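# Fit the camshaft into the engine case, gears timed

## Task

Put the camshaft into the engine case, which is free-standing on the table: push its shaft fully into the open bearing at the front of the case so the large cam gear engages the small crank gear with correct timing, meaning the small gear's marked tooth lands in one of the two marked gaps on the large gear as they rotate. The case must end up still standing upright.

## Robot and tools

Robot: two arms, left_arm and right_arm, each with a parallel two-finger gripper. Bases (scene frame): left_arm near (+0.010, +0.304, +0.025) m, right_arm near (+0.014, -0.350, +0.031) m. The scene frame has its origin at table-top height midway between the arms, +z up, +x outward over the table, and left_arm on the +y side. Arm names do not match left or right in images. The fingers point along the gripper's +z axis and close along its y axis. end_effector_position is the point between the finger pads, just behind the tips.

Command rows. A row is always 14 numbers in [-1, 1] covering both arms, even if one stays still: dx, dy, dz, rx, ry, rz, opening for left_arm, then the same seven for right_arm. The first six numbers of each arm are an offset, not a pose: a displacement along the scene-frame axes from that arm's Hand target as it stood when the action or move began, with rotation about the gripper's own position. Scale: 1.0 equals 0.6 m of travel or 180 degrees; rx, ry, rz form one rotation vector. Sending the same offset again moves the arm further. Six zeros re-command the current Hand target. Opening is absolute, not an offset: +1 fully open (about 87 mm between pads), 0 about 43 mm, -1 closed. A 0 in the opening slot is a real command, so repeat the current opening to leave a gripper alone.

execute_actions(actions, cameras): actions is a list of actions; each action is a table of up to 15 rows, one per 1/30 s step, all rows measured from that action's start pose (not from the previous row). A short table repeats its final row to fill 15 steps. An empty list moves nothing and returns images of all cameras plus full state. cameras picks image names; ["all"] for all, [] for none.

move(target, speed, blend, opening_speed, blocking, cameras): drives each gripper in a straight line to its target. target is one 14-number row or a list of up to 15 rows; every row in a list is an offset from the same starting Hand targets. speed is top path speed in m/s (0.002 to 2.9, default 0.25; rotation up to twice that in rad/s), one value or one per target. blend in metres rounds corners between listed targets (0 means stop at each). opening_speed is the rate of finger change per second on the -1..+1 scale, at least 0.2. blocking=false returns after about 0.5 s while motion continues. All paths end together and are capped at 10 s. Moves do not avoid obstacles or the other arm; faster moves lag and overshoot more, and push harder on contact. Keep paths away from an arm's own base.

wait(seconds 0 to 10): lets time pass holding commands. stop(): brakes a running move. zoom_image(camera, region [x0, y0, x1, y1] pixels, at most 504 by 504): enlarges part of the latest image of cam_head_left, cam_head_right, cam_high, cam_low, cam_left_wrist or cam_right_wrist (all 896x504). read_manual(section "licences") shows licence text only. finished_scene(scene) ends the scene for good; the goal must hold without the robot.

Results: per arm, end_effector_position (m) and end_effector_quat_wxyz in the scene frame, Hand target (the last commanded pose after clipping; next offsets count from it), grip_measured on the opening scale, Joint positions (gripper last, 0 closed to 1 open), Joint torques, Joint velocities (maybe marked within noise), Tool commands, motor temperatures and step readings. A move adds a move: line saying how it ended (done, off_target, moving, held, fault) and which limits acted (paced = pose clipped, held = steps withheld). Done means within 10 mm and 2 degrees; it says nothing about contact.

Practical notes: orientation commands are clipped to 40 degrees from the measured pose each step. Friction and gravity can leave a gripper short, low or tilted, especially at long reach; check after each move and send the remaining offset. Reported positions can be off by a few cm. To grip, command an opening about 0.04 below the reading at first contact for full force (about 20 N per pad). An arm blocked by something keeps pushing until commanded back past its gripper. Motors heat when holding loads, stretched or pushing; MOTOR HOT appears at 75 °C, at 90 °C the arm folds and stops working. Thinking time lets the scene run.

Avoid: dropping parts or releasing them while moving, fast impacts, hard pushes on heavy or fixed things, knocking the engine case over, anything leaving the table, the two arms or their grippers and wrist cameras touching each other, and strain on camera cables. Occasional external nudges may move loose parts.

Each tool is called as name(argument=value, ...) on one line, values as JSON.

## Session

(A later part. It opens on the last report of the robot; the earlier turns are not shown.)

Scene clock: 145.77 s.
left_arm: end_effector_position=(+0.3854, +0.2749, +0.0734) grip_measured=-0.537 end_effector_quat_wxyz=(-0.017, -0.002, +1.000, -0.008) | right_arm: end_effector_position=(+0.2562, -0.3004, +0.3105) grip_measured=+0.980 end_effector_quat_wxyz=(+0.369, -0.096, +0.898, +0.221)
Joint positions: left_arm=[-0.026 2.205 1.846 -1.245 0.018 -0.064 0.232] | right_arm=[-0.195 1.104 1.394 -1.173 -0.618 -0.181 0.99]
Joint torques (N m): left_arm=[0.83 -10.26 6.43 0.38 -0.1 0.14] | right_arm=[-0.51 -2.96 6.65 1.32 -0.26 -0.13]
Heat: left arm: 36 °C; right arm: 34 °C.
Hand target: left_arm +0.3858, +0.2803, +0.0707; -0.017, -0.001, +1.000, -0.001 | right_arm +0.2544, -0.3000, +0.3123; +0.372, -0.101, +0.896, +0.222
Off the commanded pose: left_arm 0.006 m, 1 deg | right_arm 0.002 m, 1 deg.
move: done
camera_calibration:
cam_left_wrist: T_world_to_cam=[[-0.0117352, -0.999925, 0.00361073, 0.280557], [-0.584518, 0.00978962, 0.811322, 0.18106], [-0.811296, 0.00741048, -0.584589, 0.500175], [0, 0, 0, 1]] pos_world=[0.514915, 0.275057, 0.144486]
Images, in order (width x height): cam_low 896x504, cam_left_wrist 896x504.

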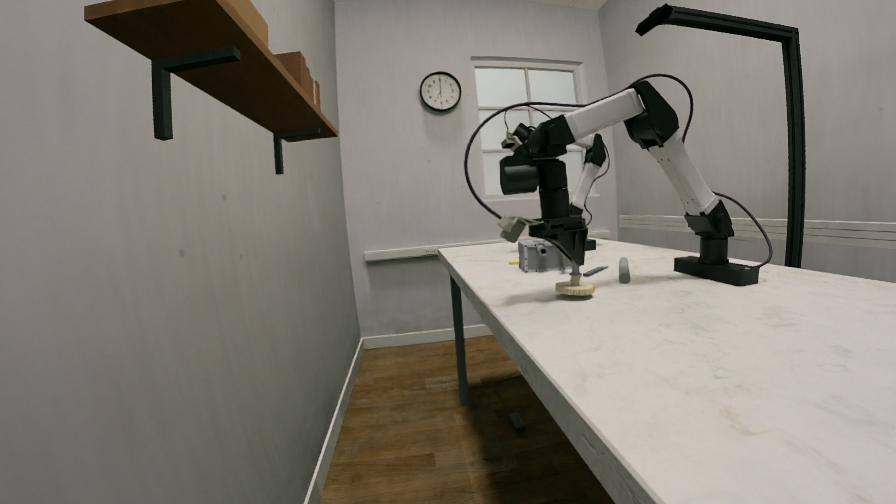

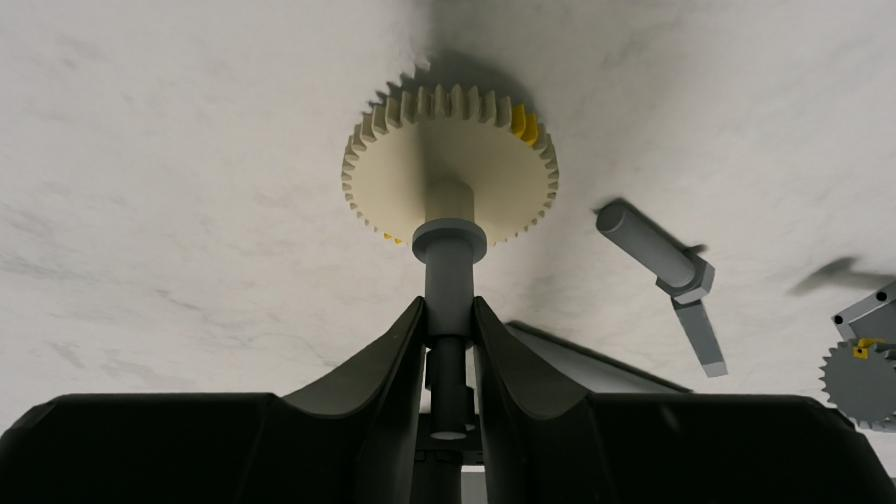

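move(target=[[0,0,-0.02,0,0,0,-0.9,0,0,0,0,0,0,1],[0,0,-0.025,0,0,0,-0.9,0,0,0,0,0,0,1],[0,0,-0.025,0,0,0,-0.1,0,0,0,0,0,0,1]], speed=0.06)

move(target=[[0,0,-0.015,0,-0.4333,0,-0.1,0,0,0,0,0,0,1]], speed=0.3, cameras=["cam_left_wrist","cam_low"])

zoom_image(camera="cam_low", region=[500, 150, 700, 320])

Scene clock: 154.07 s.
left_arm: end_effector_position=(+0.3865, +0.2748, +0.0627) grip_measured=-0.100 end_effector_quat_wxyz=(-0.013, -0.002, +1.000, -0.008) | right_arm: end_effector_position=(+0.2562, -0.3004, +0.3105) grip_measured=+0.980 end_effector_quat_wxyz=(+0.369, -0.096, +0.898, +0.221)
Joint positions: left_arm=[-0.026 2.206 1.807 -1.196 0.018 -0.064 0.45] | right_arm=[-0.195 1.104 1.394 -1.173 -0.618 -0.181 0.99]
Joint torques (N m): left_arm=[0.84 -9.55 5.96 0.5 -0.09 0.13] | right_arm=[-0.51 -2.95 6.71 1.33 -0.27 -0.15]
Heat: left arm: 36 °C; right arm: 34 °C.
Hand target: left_arm +0.3859, +0.2803, +0.0557; -0.017, -0.001, +1.000, -0.001 | right_arm +0.2544, -0.3000, +0.3123; +0.372, -0.101, +0.896, +0.222
Off the commanded pose: left_arm 0.009 m, 1 deg | right_arm 0.002 m, 1 deg.
move: done

Scene clock: 157.50 s.
left_arm: end_effector_position=(+0.3881, +0.2782, +0.0476) grip_measured=-0.100 end_effector_quat_wxyz=(+0.613, +0.000, +0.790, -0.012) | right_arm: end_effector_position=(+0.2562, -0.3004, +0.3105) grip_measured=+0.980 end_effector_quat_wxyz=(+0.369, -0.096, +0.898, +0.221)
Joint positions: left_arm=[-0.064 1.823 0.262 1.31 -0.078 -0.039 0.45] | right_arm=[-0.195 1.104 1.394 -1.173 -0.618 -0.181 0.99]
Joint torques (N m): left_arm=[-0.49 -4.46 3.1 2.38 -0.18 0.17] | right_arm=[-0.57 -2.97 6.68 1.32 -0.26 -0.15]
Heat: left arm: 35 °C; right arm: 34 °C.
Hand target: left_arm +0.3859, +0.2803, +0.0468; +0.616, +0.000, +0.788, -0.001 | right_arm +0.2544, -0.3000, +0.3123; +0.372, -0.101, +0.896, +0.222
Off the commanded pose: left_arm 0.003 m, 1 deg | right_arm 0.002 m, 1 deg.
move: done
camera_calibration:
cam_left_wrist: T_world_to_cam=[[-0.00507127, -0.999987, 0.00100133, 0.281551], [-0.917493, 0.00425466, -0.397728, 0.391856], [0.397719, -0.0029357, -0.917503, 0.036849], [0, 0, 0, 1]] pos_world=[0.346297, 0.279989, 0.189379]
Images, in order (width x height): cam_low 896x504, cam_left_wrist 896x504.

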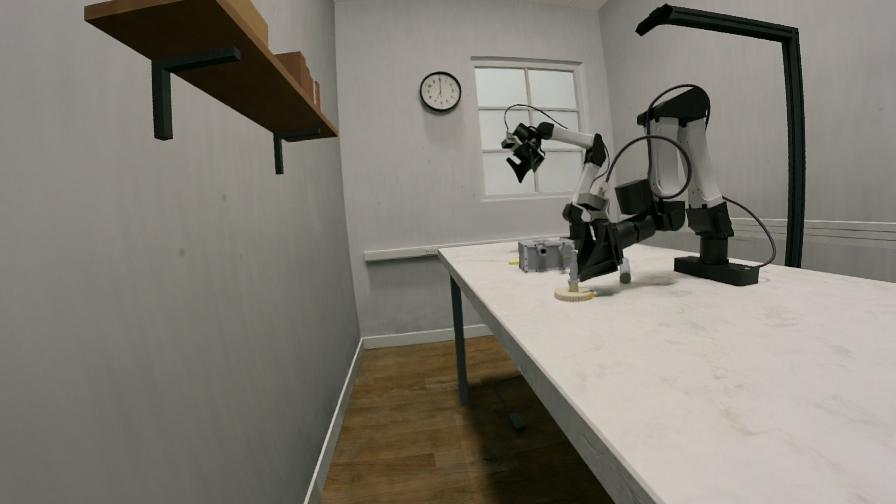

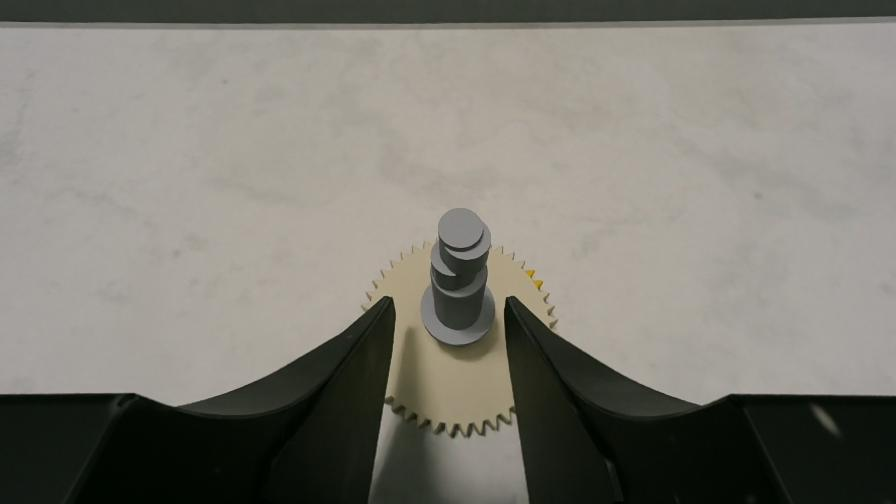

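Scaled by 2.520.

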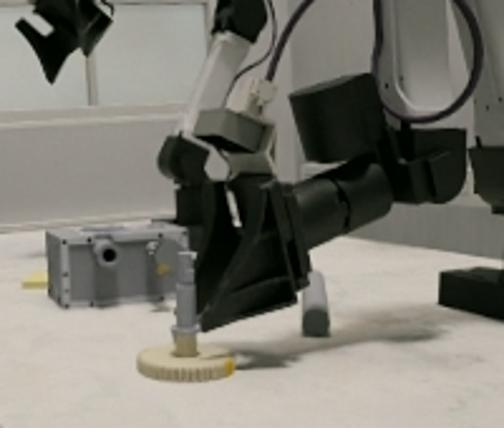

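move(target=[[0.012,-0.005,-0.005,0,0,0,-0.1,0,0,0,0,0,0,1],[0.012,-0.005,-0.005,0,0,0,-1,0,0,0,0,0,0,1]], speed=0.1, opening_speed=0.5, cameras=["cam_left_wrist","cam_low"])

zoom_image(camera="cam_low", region=[500, 150, 700, 320])

Scene clock: 165.53 s.
left_arm: end_effector_position=(+0.3853, +0.2766, +0.0367) grip_measured=-0.964 end_effector_quat_wxyz=(+0.602, +0.001, +0.798, -0.009) | right_arm: end_effector_position=(+0.2562, -0.3004, +0.3105) grip_measured=+0.980 end_effector_quat_wxyz=(+0.369, -0.096, +0.898, +0.221)
Joint positions: left_arm=[-0.074 1.858 0.262 1.318 -0.089 -0.039 0.018] | right_arm=[-0.195 1.104 1.394 -1.173 -0.618 -0.181 0.99]
Joint torques (N m): left_arm=[-0.46 -4.56 5.56 2.36 -0.17 0.13] | right_arm=[-0.49 -2.92 6.68 1.33 -0.29 -0.15]
Heat: left arm: 34 °C; right arm: 34 °C.
Hand target: left_arm +0.3931, +0.2773, +0.0438; +0.616, -0.001, +0.788, -0.001 | right_arm +0.2544, -0.3000, +0.3123; +0.372, -0.101, +0.896, +0.222
Off the commanded pose: left_arm 0.011 m, 2 deg | right_arm 0.002 m, 1 deg.
move: off_target (left_arm); target 2's new opening was sent with left_arm's hand 0.011 m and 2 deg from that target
camera_calibration:
cam_left_wrist: T_world_to_cam=[[-0.00434448, -0.999979, -0.00476727, 0.279831], [-0.92806, 0.00580732, -0.372384, 0.387651], [0.372404, 0.0028065, -0.928066, 0.036535], [0, 0, 0, 1]] pos_world=[0.347373, 0.277472, 0.179596]
Images, in order (width x height): cam_low 896x504, cam_left_wrist 896x504.

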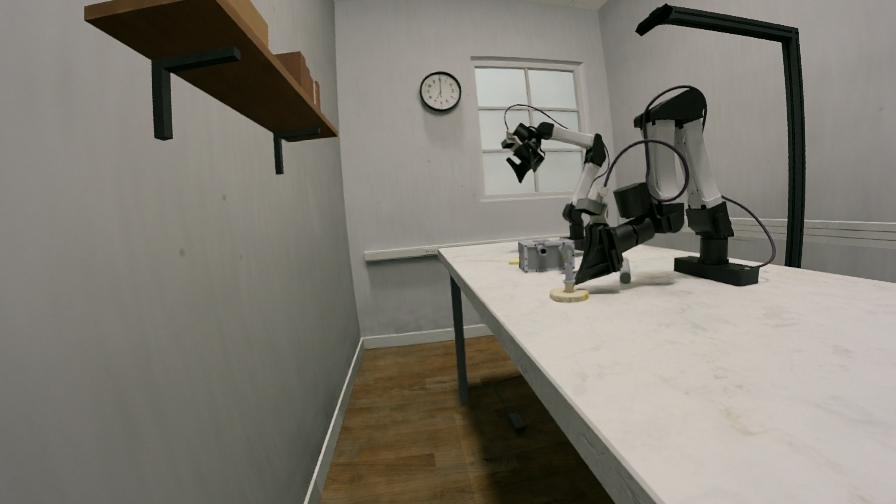

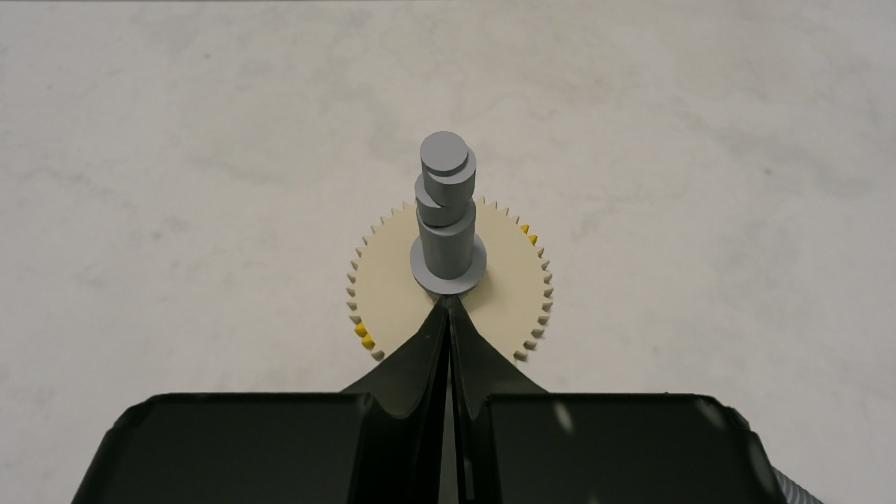

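Scaled by 2.520.

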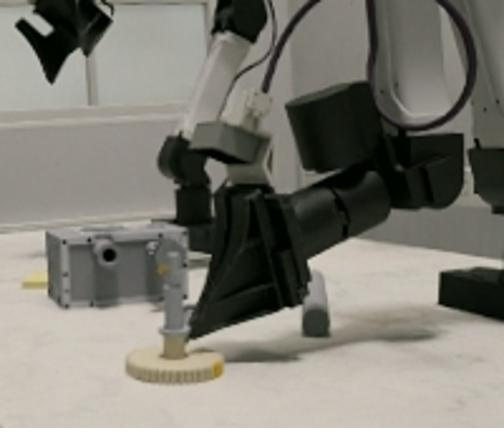

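move(target=[[0,0,0.004,0,0,0,0,0,0,0,0,0,0,1],[-0.01,0,0.016,0,0,0,0,0,0,0,0,0,0,1],[0.018,0,0.016,0,0,0,0,0,0,0,0,0,0,1]], speed=0.1, cameras=["cam_left_wrist","cam_low"])

zoom_image(camera="cam_low", region=[500, 150, 700, 320])

Scene clock: 173.20 s.
left_arm: end_effector_position=(+0.3997, +0.2740, +0.0539) grip_measured=+0.000 end_effector_quat_wxyz=(+0.616, +0.001, +0.787, -0.011) | right_arm: end_effector_position=(+0.2562, -0.3004, +0.3105) grip_measured=+0.980 end_effector_quat_wxyz=(+0.369, -0.096, +0.898, +0.221)
Joint positions: left_arm=[-0.077 1.813 0.308 1.262 -0.091 -0.039 0.5] | right_arm=[-0.195 1.104 1.394 -1.173 -0.618 -0.181 0.99]
Joint torques (N m): left_arm=[0.35 -4.67 6.09 1.97 -0.11 0.18] | right_arm=[-0.54 -2.93 6.67 1.33 -0.27 -0.13]
Heat: left arm: 33 °C; right arm: 33 °C.
Hand target: left_arm +0.4039, +0.2772, +0.0534; +0.616, +0.000, +0.788, -0.002 | right_arm +0.2544, -0.3000, +0.3123; +0.372, -0.101, +0.896, +0.222
Off the commanded pose: left_arm 0.005 m, 1 deg | right_arm 0.002 m, 1 deg.
move: done
camera_calibration:
cam_left_wrist: T_world_to_cam=[[-0.00624378, -0.99998, -0.00125155, 0.277949], [-0.914304, 0.00621569, -0.40498, 0.403481], [0.40498, -0.00138431, -0.914325, 0.034481], [0, 0, 0, 1]] pos_world=[0.356676, 0.275483, 0.195277]
Images, in order (width x height): cam_low 896x504, cam_left_wrist 896x504.

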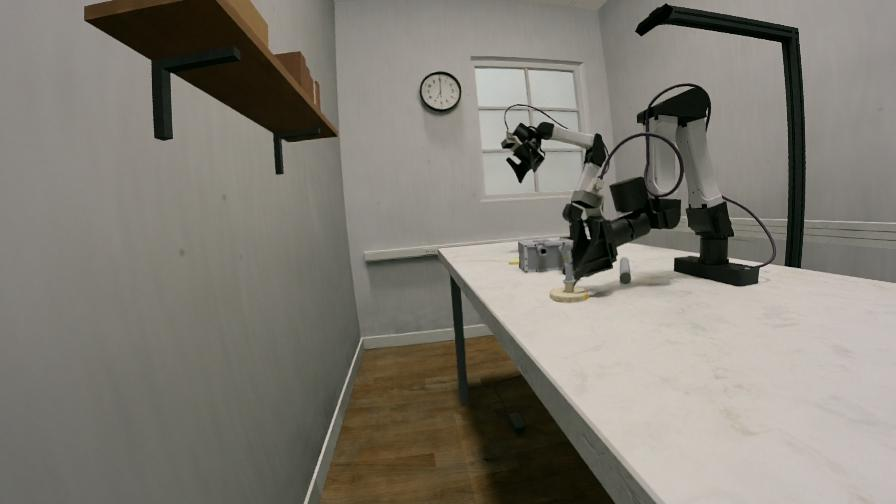

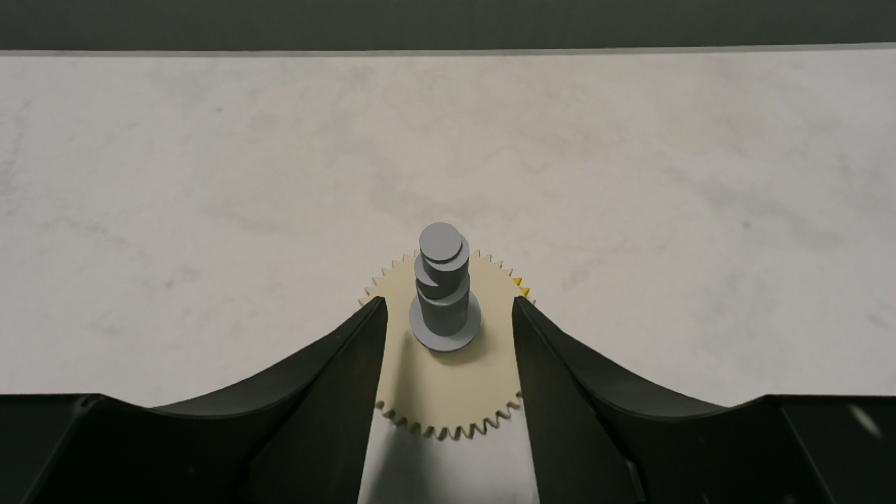

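Scaled by 2.520.

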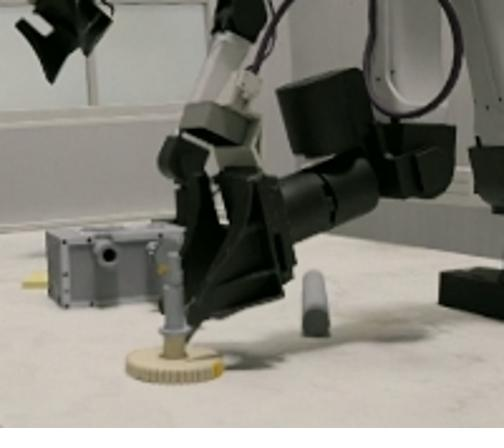

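move(target=[[0.002,0.001,-0.006,0,0,0,0,0,0,0,0,0,0,1],[0.002,0.001,-0.006,0,0,0,-1,0,0,0,0,0,0,1]], speed=0.1, opening_speed=0.5, cameras=["cam_left_wrist"])

Scene clock: 181.00 s.
left_arm: end_effector_position=(+0.3974, +0.2743, +0.0445) grip_measured=-0.964 end_effector_quat_wxyz=(+0.606, +0.002, +0.795, -0.010) | right_arm: end_effector_position=(+0.2562, -0.3004, +0.3105) grip_measured=+0.980 end_effector_quat_wxyz=(+0.369, -0.096, +0.898, +0.221)
Joint positions: left_arm=[-0.077 1.839 0.308 1.262 -0.091 -0.038 0.018] | right_arm=[-0.195 1.104 1.394 -1.173 -0.618 -0.181 0.99]
Joint torques (N m): left_arm=[0.65 -4.68 6.28 2.22 -0.09 0.17] | right_arm=[-0.54 -2.92 6.69 1.31 -0.28 -0.16]
Heat: left arm: 33 °C; right arm: 33 °C.
Hand target: left_arm +0.4051, +0.2778, +0.0497; +0.616, +0.000, +0.788, -0.001 | right_arm +0.2544, -0.3000, +0.3123; +0.372, -0.101, +0.896, +0.222
Off the commanded pose: left_arm 0.010 m, 2 deg | right_arm 0.002 m, 1 deg.
move: done
camera_calibration:
cam_left_wrist: T_world_to_cam=[[-0.00659182, -0.999965, -0.00506198, 0.278569], [-0.924297, 0.00802468, -0.38159, 0.400087], [0.381618, 0.0021634, -0.924318, 0.0356072], [0, 0, 0, 1]] pos_world=[0.358047, 0.275272, 0.186992]
Images, in order (width x height): cam_left_wrist 896x504.

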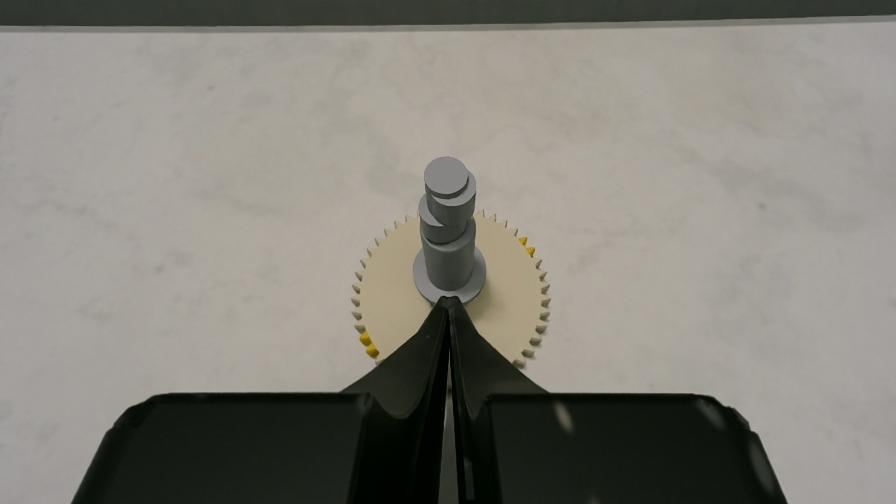

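move(target=[[-0.01,0,0.006,0,0,0,0,0,0,0,0,0,0,1],[0.032,0,0.008,0,0,0,0,0,0,0,0,0,0,1]], speed=0.1, cameras=["cam_left_wrist","cam_low"])

zoom_image(camera="cam_low", region=[500, 170, 650, 320])

Scene clock: 189.43 s.
left_arm: end_effector_position=(+0.4193, +0.2742, +0.0547) grip_measured=+0.000 end_effector_quat_wxyz=(+0.616, +0.000, +0.788, -0.009) | right_arm: end_effector_position=(+0.2562, -0.3004, +0.3105) grip_measured=+0.980 end_effector_quat_wxyz=(+0.369, -0.096, +0.898, +0.221)
Joint positions: left_arm=[-0.072 1.85 0.388 1.217 -0.091 -0.037 0.5] | right_arm=[-0.195 1.104 1.394 -1.173 -0.618 -0.181 0.99]
Joint torques (N m): left_arm=[0.83 -5.16 6.54 1.98 -0.02 0.17] | right_arm=[-0.54 -2.99 6.68 1.33 -0.27 -0.14]
Heat: left arm: 33 °C; right arm: 33 °C.
Hand target: left_arm +0.4243, +0.2778, +0.0545; +0.616, +0.000, +0.788, -0.001 | right_arm +0.2544, -0.3000, +0.3123; +0.372, -0.101, +0.896, +0.222
Off the commanded pose: left_arm 0.006 m, 1 deg | right_arm 0.002 m, 1 deg.
move: done
camera_calibration:
cam_left_wrist: T_world_to_cam=[[-0.00116194, -0.999991, -0.00404008, 0.2764], [-0.914782, 0.00269489, -0.403939, 0.422896], [0.403947, 0.00322643, -0.914777, 0.0264962], [0, 0, 0, 1]] pos_world=[0.376476, 0.275173, 0.196179]
Images, in order (width x height): cam_low 896x504, cam_left_wrist 896x504.

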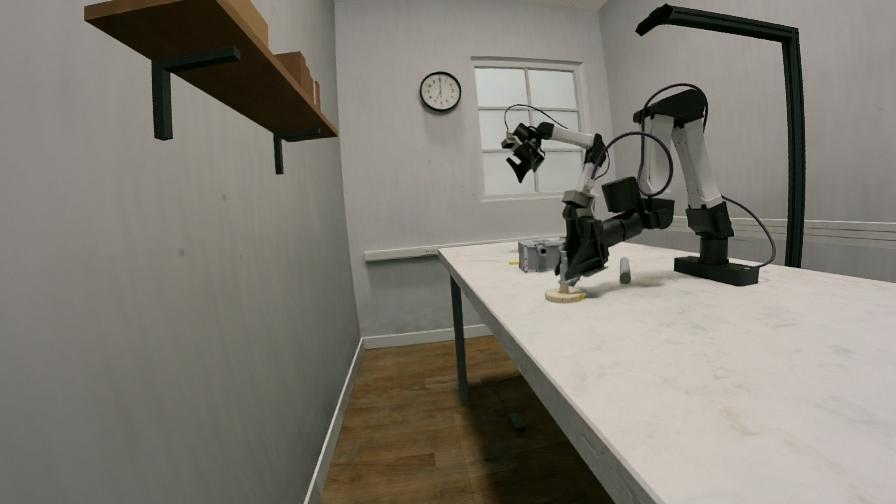

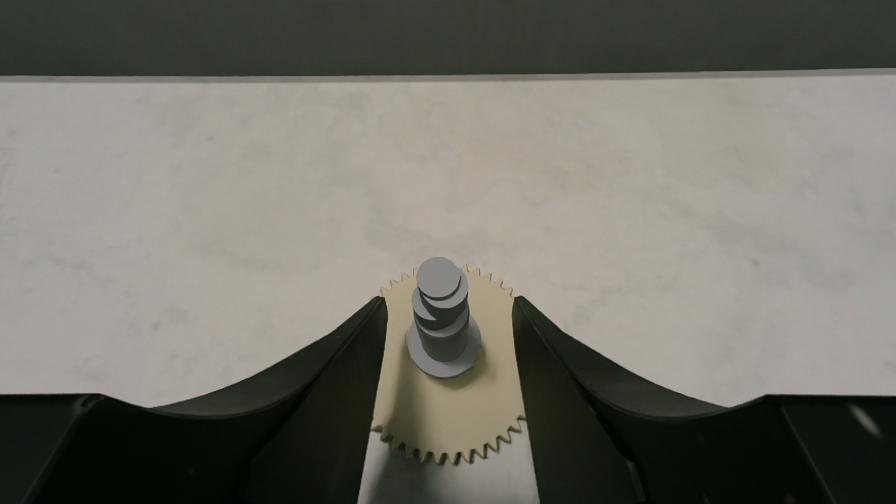

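Scaled by 3.360.

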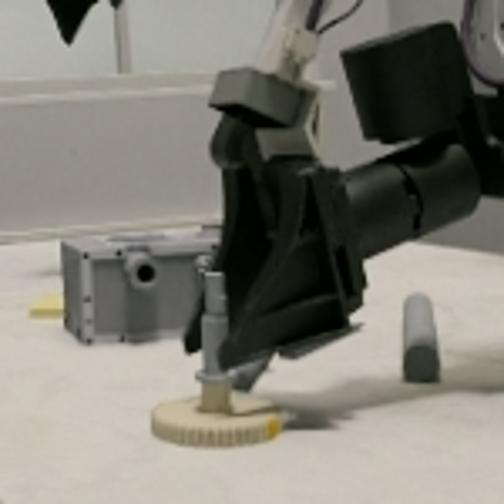

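move(target=[[0.003,0.001,-0.002,0,0,0,0,0,0,0,0,0,0,1],[0.003,0.001,-0.002,0,0,0,-1,0,0,0,0,0,0,1]], speed=0.1, opening_speed=0.5, cameras=["cam_left_wrist"])

Scene clock: 196.33 s.
left_arm: end_effector_position=(+0.4185, +0.2756, +0.0507) grip_measured=-0.534 end_effector_quat_wxyz=(+0.612, -0.001, +0.791, -0.007) | right_arm: end_effector_position=(+0.2562, -0.3004, +0.3105) grip_measured=+0.980 end_effector_quat_wxyz=(+0.369, -0.096, +0.898, +0.221)
Joint positions: left_arm=[-0.069 1.86 0.388 1.217 -0.091 -0.036 0.233] | right_arm=[-0.195 1.104 1.394 -1.173 -0.618 -0.181 0.99]
Joint torques (N m): left_arm=[0.83 -5.14 7.01 2.02 0.02 0.18] | right_arm=[-0.54 -2.97 6.63 1.32 -0.26 -0.14]
Heat: left arm: 33 °C; right arm: 33 °C.
Hand target: left_arm +0.4261, +0.2784, +0.0533; +0.616, +0.000, +0.788, -0.002 | right_arm +0.2544, -0.3000, +0.3123; +0.372, -0.101, +0.896, +0.222
Off the commanded pose: left_arm 0.008 m, 1 deg | right_arm 0.002 m, 1 deg.
move: done
camera_calibration:
cam_left_wrist: T_world_to_cam=[[0.0016931, -0.999982, -0.00577718, 0.276636], [-0.918876, 0.000723623, -0.394545, 0.422426], [0.394543, 0.00597652, -0.918858, 0.0265778], [0, 0, 0, 1]] pos_world=[0.377202, 0.276166, 0.192686]
Images, in order (width x height): cam_left_wrist 896x504.

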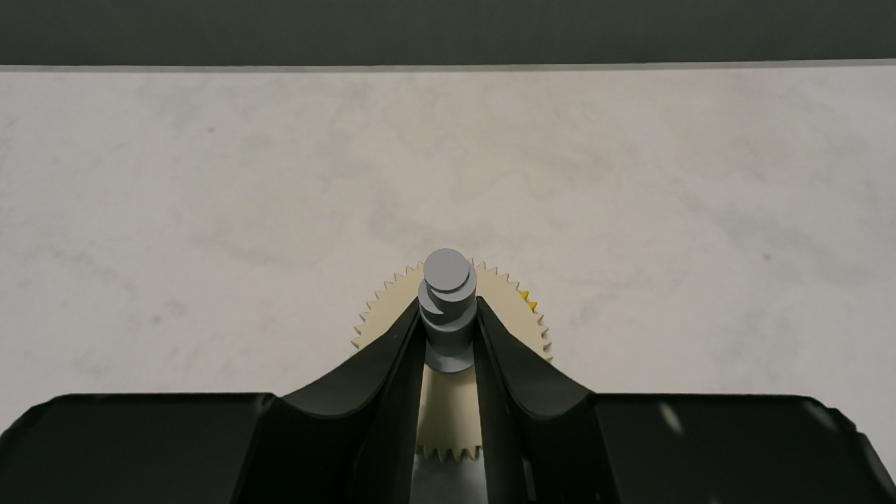

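move(target=[0,0,0.13,0,0,0,-1,0,0,0,0,0,0,1], speed=0.1)

move(target=[-0.343,0,0.0,0,0.572,0,-1,0,0,0,0,0,0,1], speed=0.12, cameras=["cam_left_wrist","cam_low"])

zoom_image(camera="cam_low", region=[560, 150, 760, 320])

Scene clock: 202.57 s.
left_arm: end_effector_position=(+0.4122, +0.2764, +0.1025) grip_measured=-0.534 end_effector_quat_wxyz=(+0.582, +0.002, +0.813, -0.003) | right_arm: end_effector_position=(+0.2562, -0.3004, +0.3105) grip_measured=+0.980 end_effector_quat_wxyz=(+0.369, -0.096, +0.898, +0.221)
Joint positions: left_arm=[-0.069 1.51 0.478 0.703 -0.091 -0.033 0.233] | right_arm=[-0.195 1.104 1.394 -1.173 -0.618 -0.181 0.99]
Joint torques (N m): left_arm=[0.8 -7.24 9.85 2.38 0 0.13] | right_arm=[-0.5 -2.99 6.69 1.33 -0.27 -0.15]
Heat: left arm: 34 °C; right arm: 33 °C.
Hand target: left_arm +0.4261, +0.2784, +0.1315; +0.616, +0.000, +0.788, -0.001 | right_arm +0.2544, -0.3000, +0.3123; +0.372, -0.101, +0.896, +0.222
Off the commanded pose: left_arm 0.032 m, 5 deg | right_arm 0.002 m, 1 deg.
move: off_target (left_arm)

Scene clock: 210.40 s.
left_arm: end_effector_position=(+0.2268, +0.2791, +0.1246) grip_measured=-0.534 end_effector_quat_wxyz=(-0.197, +0.000, +0.980, +0.006) | right_arm: end_effector_position=(+0.2562, -0.3004, +0.3105) grip_measured=+0.980 end_effector_quat_wxyz=(+0.369, -0.096, +0.898, +0.221)
Joint positions: left_arm=[-0.047 1.902 1.464 -1.529 0.02 -0.078 0.233] | right_arm=[-0.195 1.104 1.394 -1.173 -0.618 -0.181 0.99]
Joint torques (N m): left_arm=[0.83 -7.72 6.86 -0.78 0.18 0.15] | right_arm=[-0.58 -2.95 6.64 1.33 -0.26 -0.15]
Heat: left arm: 35 °C; right arm: 33 °C.
Hand target: left_arm +0.2203, +0.2784, +0.1314; -0.233, -0.001, +0.973, -0.001 | right_arm +0.2544, -0.3000, +0.3123; +0.372, -0.101, +0.896, +0.222
Off the commanded pose: left_arm 0.009 m, 4 deg | right_arm 0.002 m, 1 deg.
joint sent to its limit (left arm) — joint 4 (wrist pitch), lower limit. The joint targets still meet the commanded pose.
move: off_target (left_arm)
camera_calibration:
cam_left_wrist: T_world_to_cam=[[-0.0210604, -0.999613, -0.0181593, 0.287512], [-0.259702, -0.0120701, 0.965613, -0.0400607], [-0.965459, 0.0250522, -0.259347, 0.390992], [0, 0, 0, 1]] pos_world=[0.373138, 0.277122, 0.145307]
Images, in order (width x height): cam_low 896x504, cam_left_wrist 896x504.

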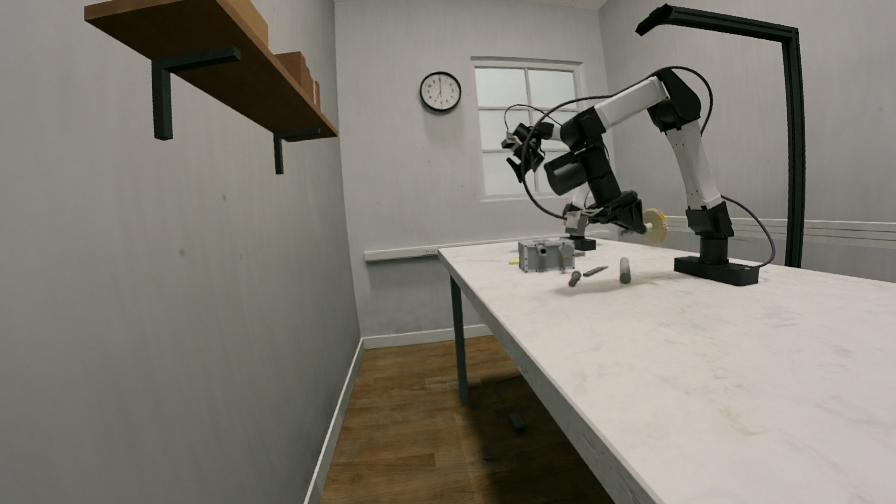

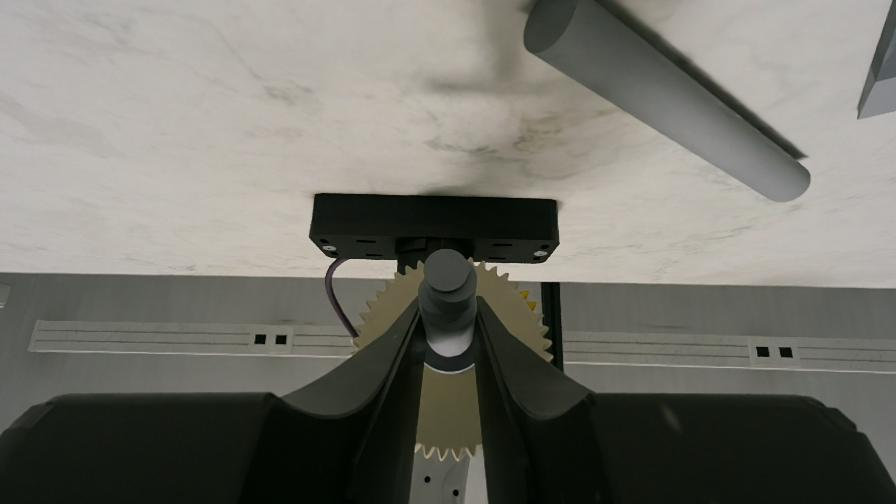

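Scaled by 2.520.

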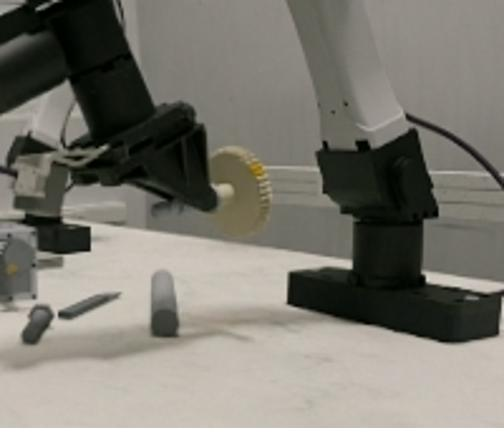

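move(target=[0,0,-0.145,0,0.02,0,-1,0,0,0,0,0,0,1], speed=0.12, cameras=["cam_low"])

zoom_image(camera="cam_low", region=[560, 170, 740, 320])

Scene clock: 217.97 s.
left_arm: end_effector_position=(+0.2252, +0.2790, +0.0437) grip_measured=-0.534 end_effector_quat_wxyz=(-0.252, +0.001, +0.968, +0.009) | right_arm: end_effector_position=(+0.2562, -0.3004, +0.3105) grip_measured=+0.980 end_effector_quat_wxyz=(+0.369, -0.096, +0.898, +0.221)
Joint positions: left_arm=[-0.047 2.108 1.353 -1.325 0.022 -0.074 0.233] | right_arm=[-0.195 1.104 1.394 -1.173 -0.618 -0.181 0.99]
Joint torques (N m): left_arm=[0.96 -8.23 4.72 -0.74 0.2 0.15] | right_arm=[-0.44 -2.95 6.69 1.33 -0.26 -0.14]
Heat: left arm: 35 °C; right arm: 33 °C.
Hand target: left_arm +0.2204, +0.2785, +0.0445; -0.263, -0.002, +0.965, -0.001 | right_arm +0.2544, -0.3000, +0.3123; +0.372, -0.101, +0.896, +0.222
Off the commanded pose: left_arm 0.005 m, 2 deg | right_arm 0.002 m, 1 deg.
move: done
Images, in order (width x height): cam_low 896x504.

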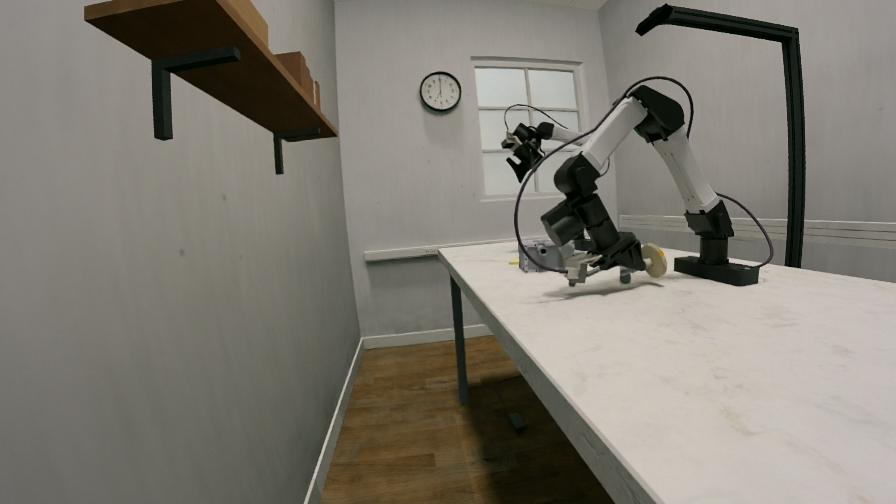

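Scaled by 2.800.

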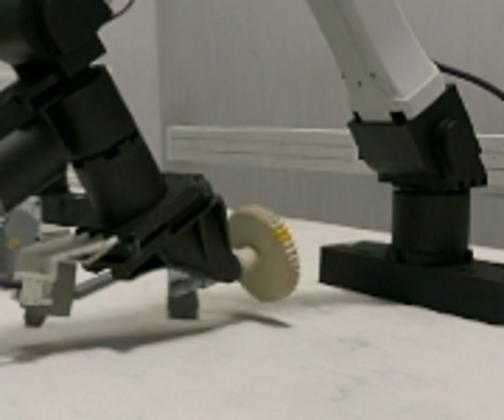

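move(target=[0,0,-0.022,0,-0.028,0,-1,0,0,0,0,0,0,1], speed=0.06, cameras=["cam_low","cam_left_wrist"])

zoom_image(camera="cam_low", region=[560, 170, 740, 320])

Scene clock: 225.87 s.
left_arm: end_effector_position=(+0.2176, +0.2796, +0.0287) grip_measured=-0.534 end_effector_quat_wxyz=(-0.237, +0.001, +0.971, +0.008) | right_arm: end_effector_position=(+0.2562, -0.3004, +0.3105) grip_measured=+0.980 end_effector_quat_wxyz=(+0.369, -0.096, +0.898, +0.221)
Joint positions: left_arm=[-0.047 2.084 1.267 -1.233 0.022 -0.074 0.233] | right_arm=[-0.195 1.104 1.394 -1.173 -0.618 -0.181 0.99]
Joint torques (N m): left_arm=[0.69 -10.86 4.21 -0.37 0.15 0.09] | right_arm=[-0.5 -2.92 6.67 1.32 -0.28 -0.15]
Heat: left arm: 34 °C; right arm: 32 °C.
Hand target: left_arm +0.2203, +0.2785, +0.0312; -0.221, -0.002, +0.975, -0.001 | right_arm +0.2544, -0.3000, +0.3123; +0.372, -0.101, +0.896, +0.222
Off the commanded pose: left_arm 0.004 m, 2 deg | right_arm 0.002 m, 1 deg.
move: done
camera_calibration:
cam_left_wrist: T_world_to_cam=[[-0.0255808, -0.999499, -0.018647, 0.28701], [-0.179387, -0.0137607, 0.983682, 0.0326485], [-0.983446, 0.0285085, -0.178945, 0.357864], [0, 0, 0, 1]] pos_world=[0.365139, 0.277113, 0.0372743]
Images, in order (width x height): cam_low 896x504, cam_left_wrist 896x504.

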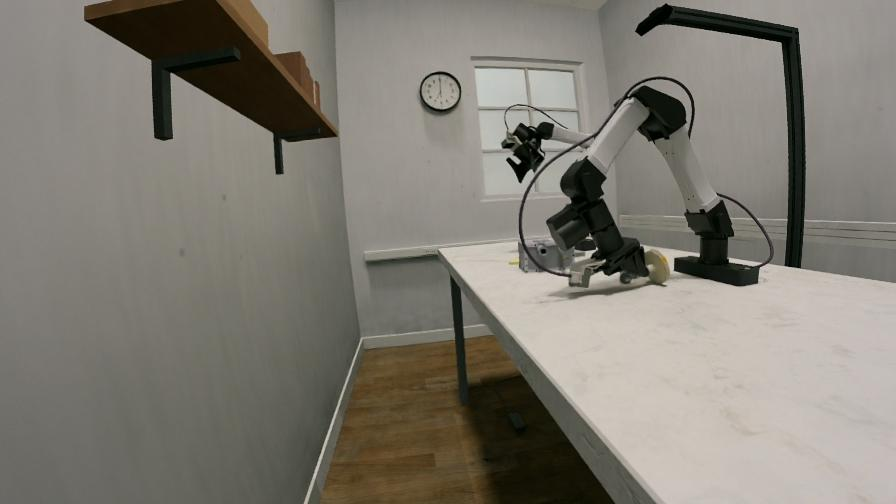

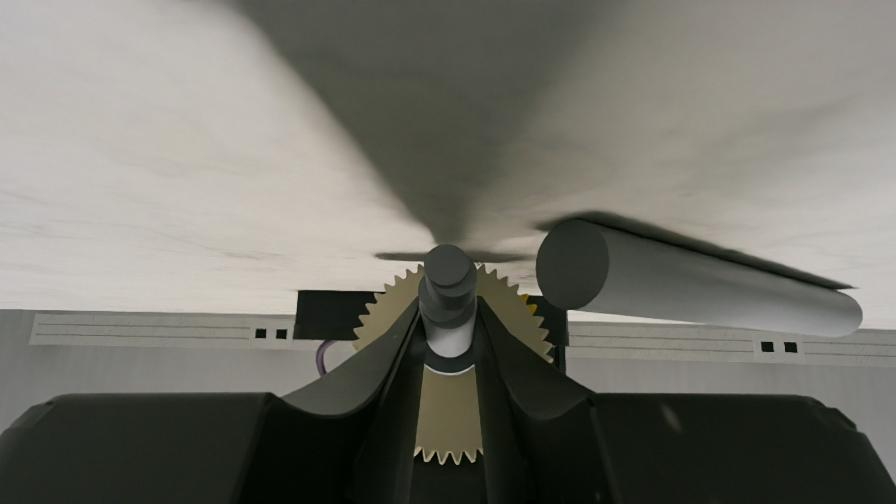

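Scaled by 2.800.

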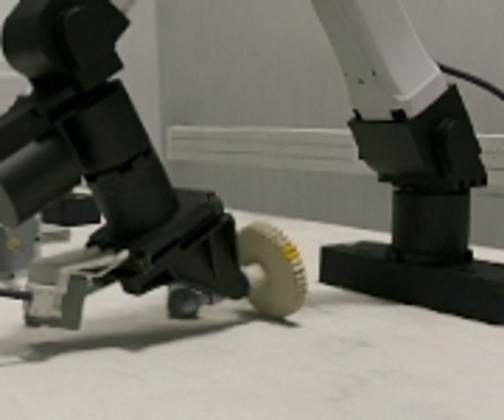

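move(target=[[0,0,0,0,0,0,-0.1,0,0,0,0,0,0,1],[-0.07,0,0.13,0,0,0,-0.1,0,0,0,0,0,0,1],[-0.1,0,0.25,0,-0.12,0,-0.1,0,0,0,0,0,0,1]], opening_speed=0.5, speed=0.15, cameras=["cam_left_wrist","cam_head_left","cam_high"])

Scene clock: 251.37 s.
left_arm: end_effector_position=(+0.1607, +0.2775, +0.1759) grip_measured=-0.100 end_effector_quat_wxyz=(-0.040, -0.001, +0.999, -0.007) | right_arm: end_effector_position=(+0.2562, -0.3004, +0.3105) grip_measured=+0.980 end_effector_quat_wxyz=(+0.369, -0.096, +0.898, +0.221)
Joint positions: left_arm=[-0.079 1.352 1.212 -1.508 0.023 -0.116 0.45] | right_arm=[-0.195 1.104 1.394 -1.173 -0.618 -0.181 0.99]
Joint torques (N m): left_arm=[-0.42 -4.51 8.4 0.13 -0.07 -0.02] | right_arm=[-0.53 -2.95 6.74 1.31 -0.27 -0.15]
Motor temperatures (°C): left_arm=[20 38 32 29 22 22 23] | right_arm=[22 32 31 26 19 22 20]
Heat: left arm: 38 °C; right arm: 32 °C.
Hand target: left_arm +0.1603, +0.2784, +0.1812; -0.034, -0.001, +0.999, -0.001 | right_arm +0.2544, -0.3000, +0.3123; +0.372, -0.101, +0.896, +0.222
Off the commanded pose: left_arm 0.005 m, 1 deg | right_arm 0.002 m, 1 deg.
move: done
camera_calibration:
cam_left_wrist: T_world_to_cam=[[-0.0129152, -0.999914, 0.00222539, 0.280579], [-0.547445, 0.00893331, 0.836794, -0.0436861], [-0.836742, 0.00958906, -0.547514, 0.374852], [0, 0, 0, 1]] pos_world=[0.293363, 0.277351, 0.241169]
Images, in order (width x height): cam_head_left 896x504, cam_high 896x504, cam_left_wrist 896x504.

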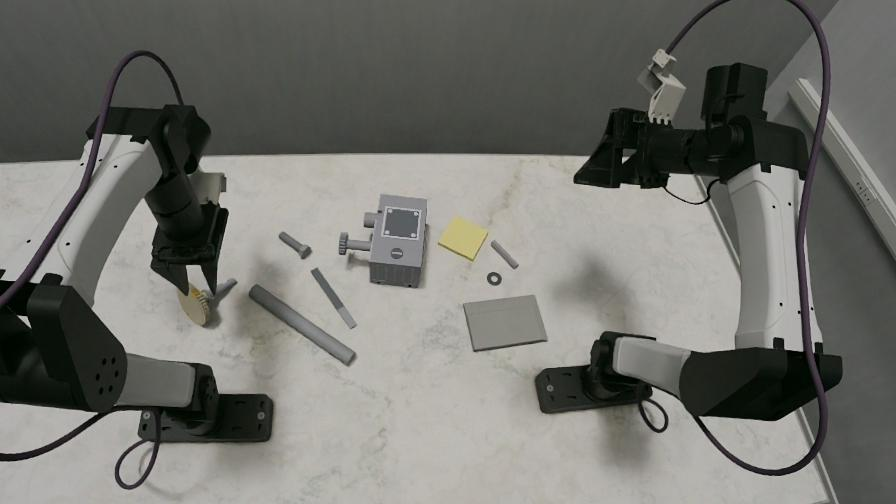

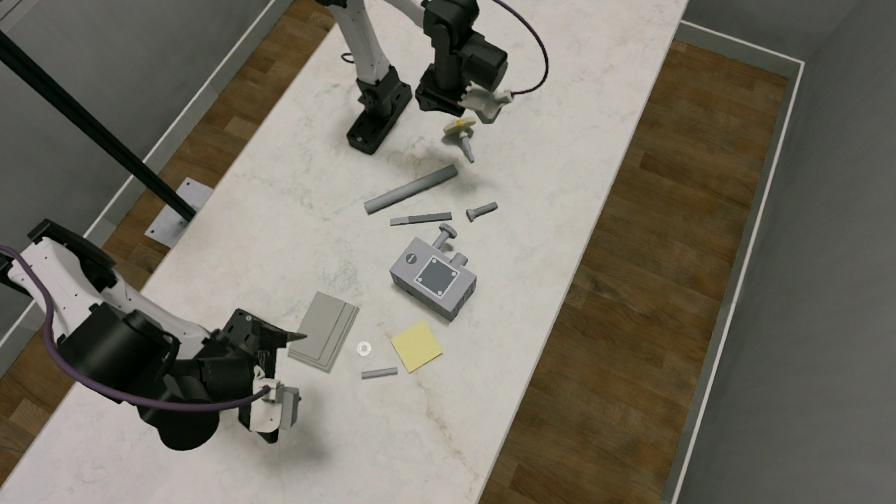

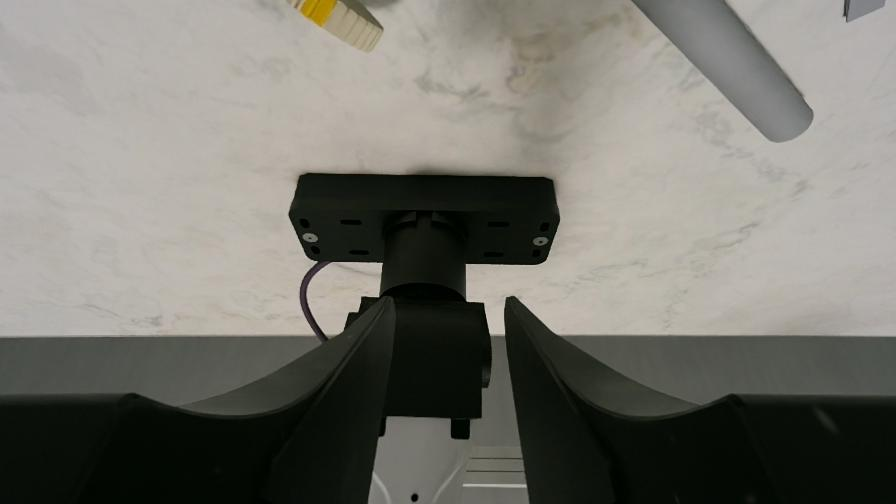

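move(target=[0.045,0.075,0.03,0,0,0.222,0.1,0,0,0,0,0,0,1], cameras=["cam_left_wrist"])

Scene clock: 261.67 s.
left_arm: end_effector_position=(+0.1844, +0.3238, +0.1938) grip_measured=+0.100 end_effector_quat_wxyz=(-0.030, -0.337, +0.941, -0.009) | right_arm: end_effector_position=(+0.2562, -0.3004, +0.3105) grip_measured=+0.980 end_effector_quat_wxyz=(+0.369, -0.096, +0.898, +0.221)
Joint positions: left_arm=[0.275 1.409 1.333 -1.552 0.023 -0.447 0.55] | right_arm=[-0.195 1.104 1.394 -1.173 -0.618 -0.181 0.99]
Joint torques (N m): left_arm=[0.62 -3.32 9.51 0.12 0.11 -0.01] | right_arm=[-0.47 -2.91 6.64 1.34 -0.27 -0.14]
Heat: left arm: 36 °C; right arm: 32 °C.
Hand target: left_arm +0.1873, +0.3235, +0.1992; -0.031, -0.343, +0.939, -0.013 | right_arm +0.2544, -0.3000, +0.3123; +0.372, -0.101, +0.896, +0.222
Off the commanded pose: left_arm 0.006 m, 1 deg | right_arm 0.002 m, 1 deg.
joint sent to its limit (left arm) — joint 4 (wrist pitch), lower limit. The joint targets still meet the commanded pose.
move: done
camera_calibration:
cam_left_wrist: T_world_to_cam=[[0.622054, -0.782811, -0.0160206, 0.143279], [-0.431986, -0.360195, 0.82683, 0.0540777], [-0.653022, -0.507412, -0.562224, 0.540435], [0, 0, 0, 1]] pos_world=[0.287149, 0.405862, 0.261428]
Images, in order (width x height): cam_left_wrist 896x504.

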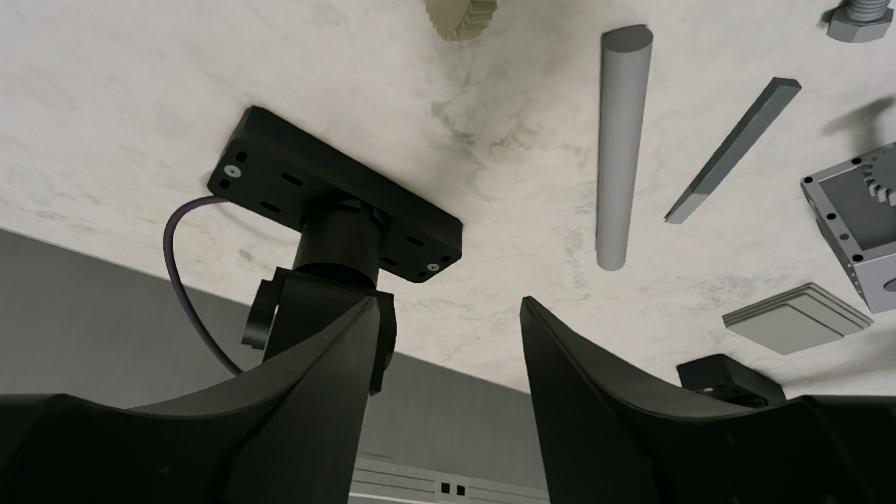

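move(target=[0.17,0.15,-0.02,0,0,0,0.1,0,0,0,0,0,0,1], cameras=["cam_left_wrist"])

zoom_image(camera="cam_left_wrist", region=[330, 60, 630, 260])

Scene clock: 268.70 s.
left_arm: end_effector_position=(+0.2879, +0.4108, +0.1821) grip_measured=+0.100 end_effector_quat_wxyz=(-0.031, -0.345, +0.938, -0.014) | right_arm: end_effector_position=(+0.2562, -0.3004, +0.3105) grip_measured=+0.980 end_effector_quat_wxyz=(+0.369, -0.096, +0.898, +0.221)
Joint positions: left_arm=[0.456 1.897 1.814 -1.552 0.024 -0.284 0.55] | right_arm=[-0.195 1.104 1.394 -1.173 -0.618 -0.181 0.99]
Joint torques (N m): left_arm=[0.43 -7.72 9.47 0.12 0.01 0.11] | right_arm=[-0.53 -2.96 6.72 1.32 -0.27 -0.15]
Heat: left arm: 34 °C; right arm: 32 °C.
Hand target: left_arm +0.2893, +0.4134, +0.1872; -0.032, -0.343, +0.939, -0.013 | right_arm +0.2544, -0.3000, +0.3123; +0.372, -0.101, +0.896, +0.222
Off the commanded pose: left_arm 0.006 m, 0 deg | right_arm 0.002 m, 1 deg.
joint sent to its limit (left arm) — joint 4 (wrist pitch), lower limit. The joint targets still meet the commanded pose.
move: done
camera_calibration:
cam_left_wrist: T_world_to_cam=[[0.63599, -0.771666, -0.00693396, 0.136606], [-0.426323, -0.358827, 0.830357, 0.136927], [-0.643247, -0.525142, -0.557189, 0.649073], [0, 0, 0, 1]] pos_world=[0.389009, 0.495402, 0.248906]
Images, in order (width x height): cam_left_wrist 896x504.

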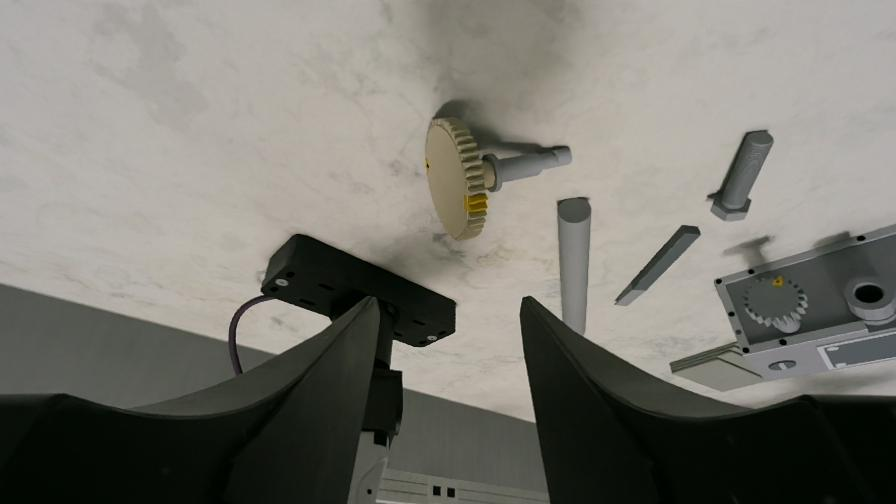

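Scaled by 1.680.

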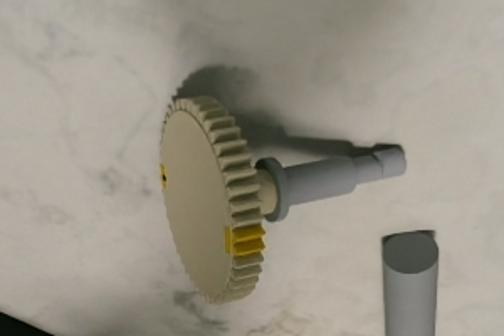

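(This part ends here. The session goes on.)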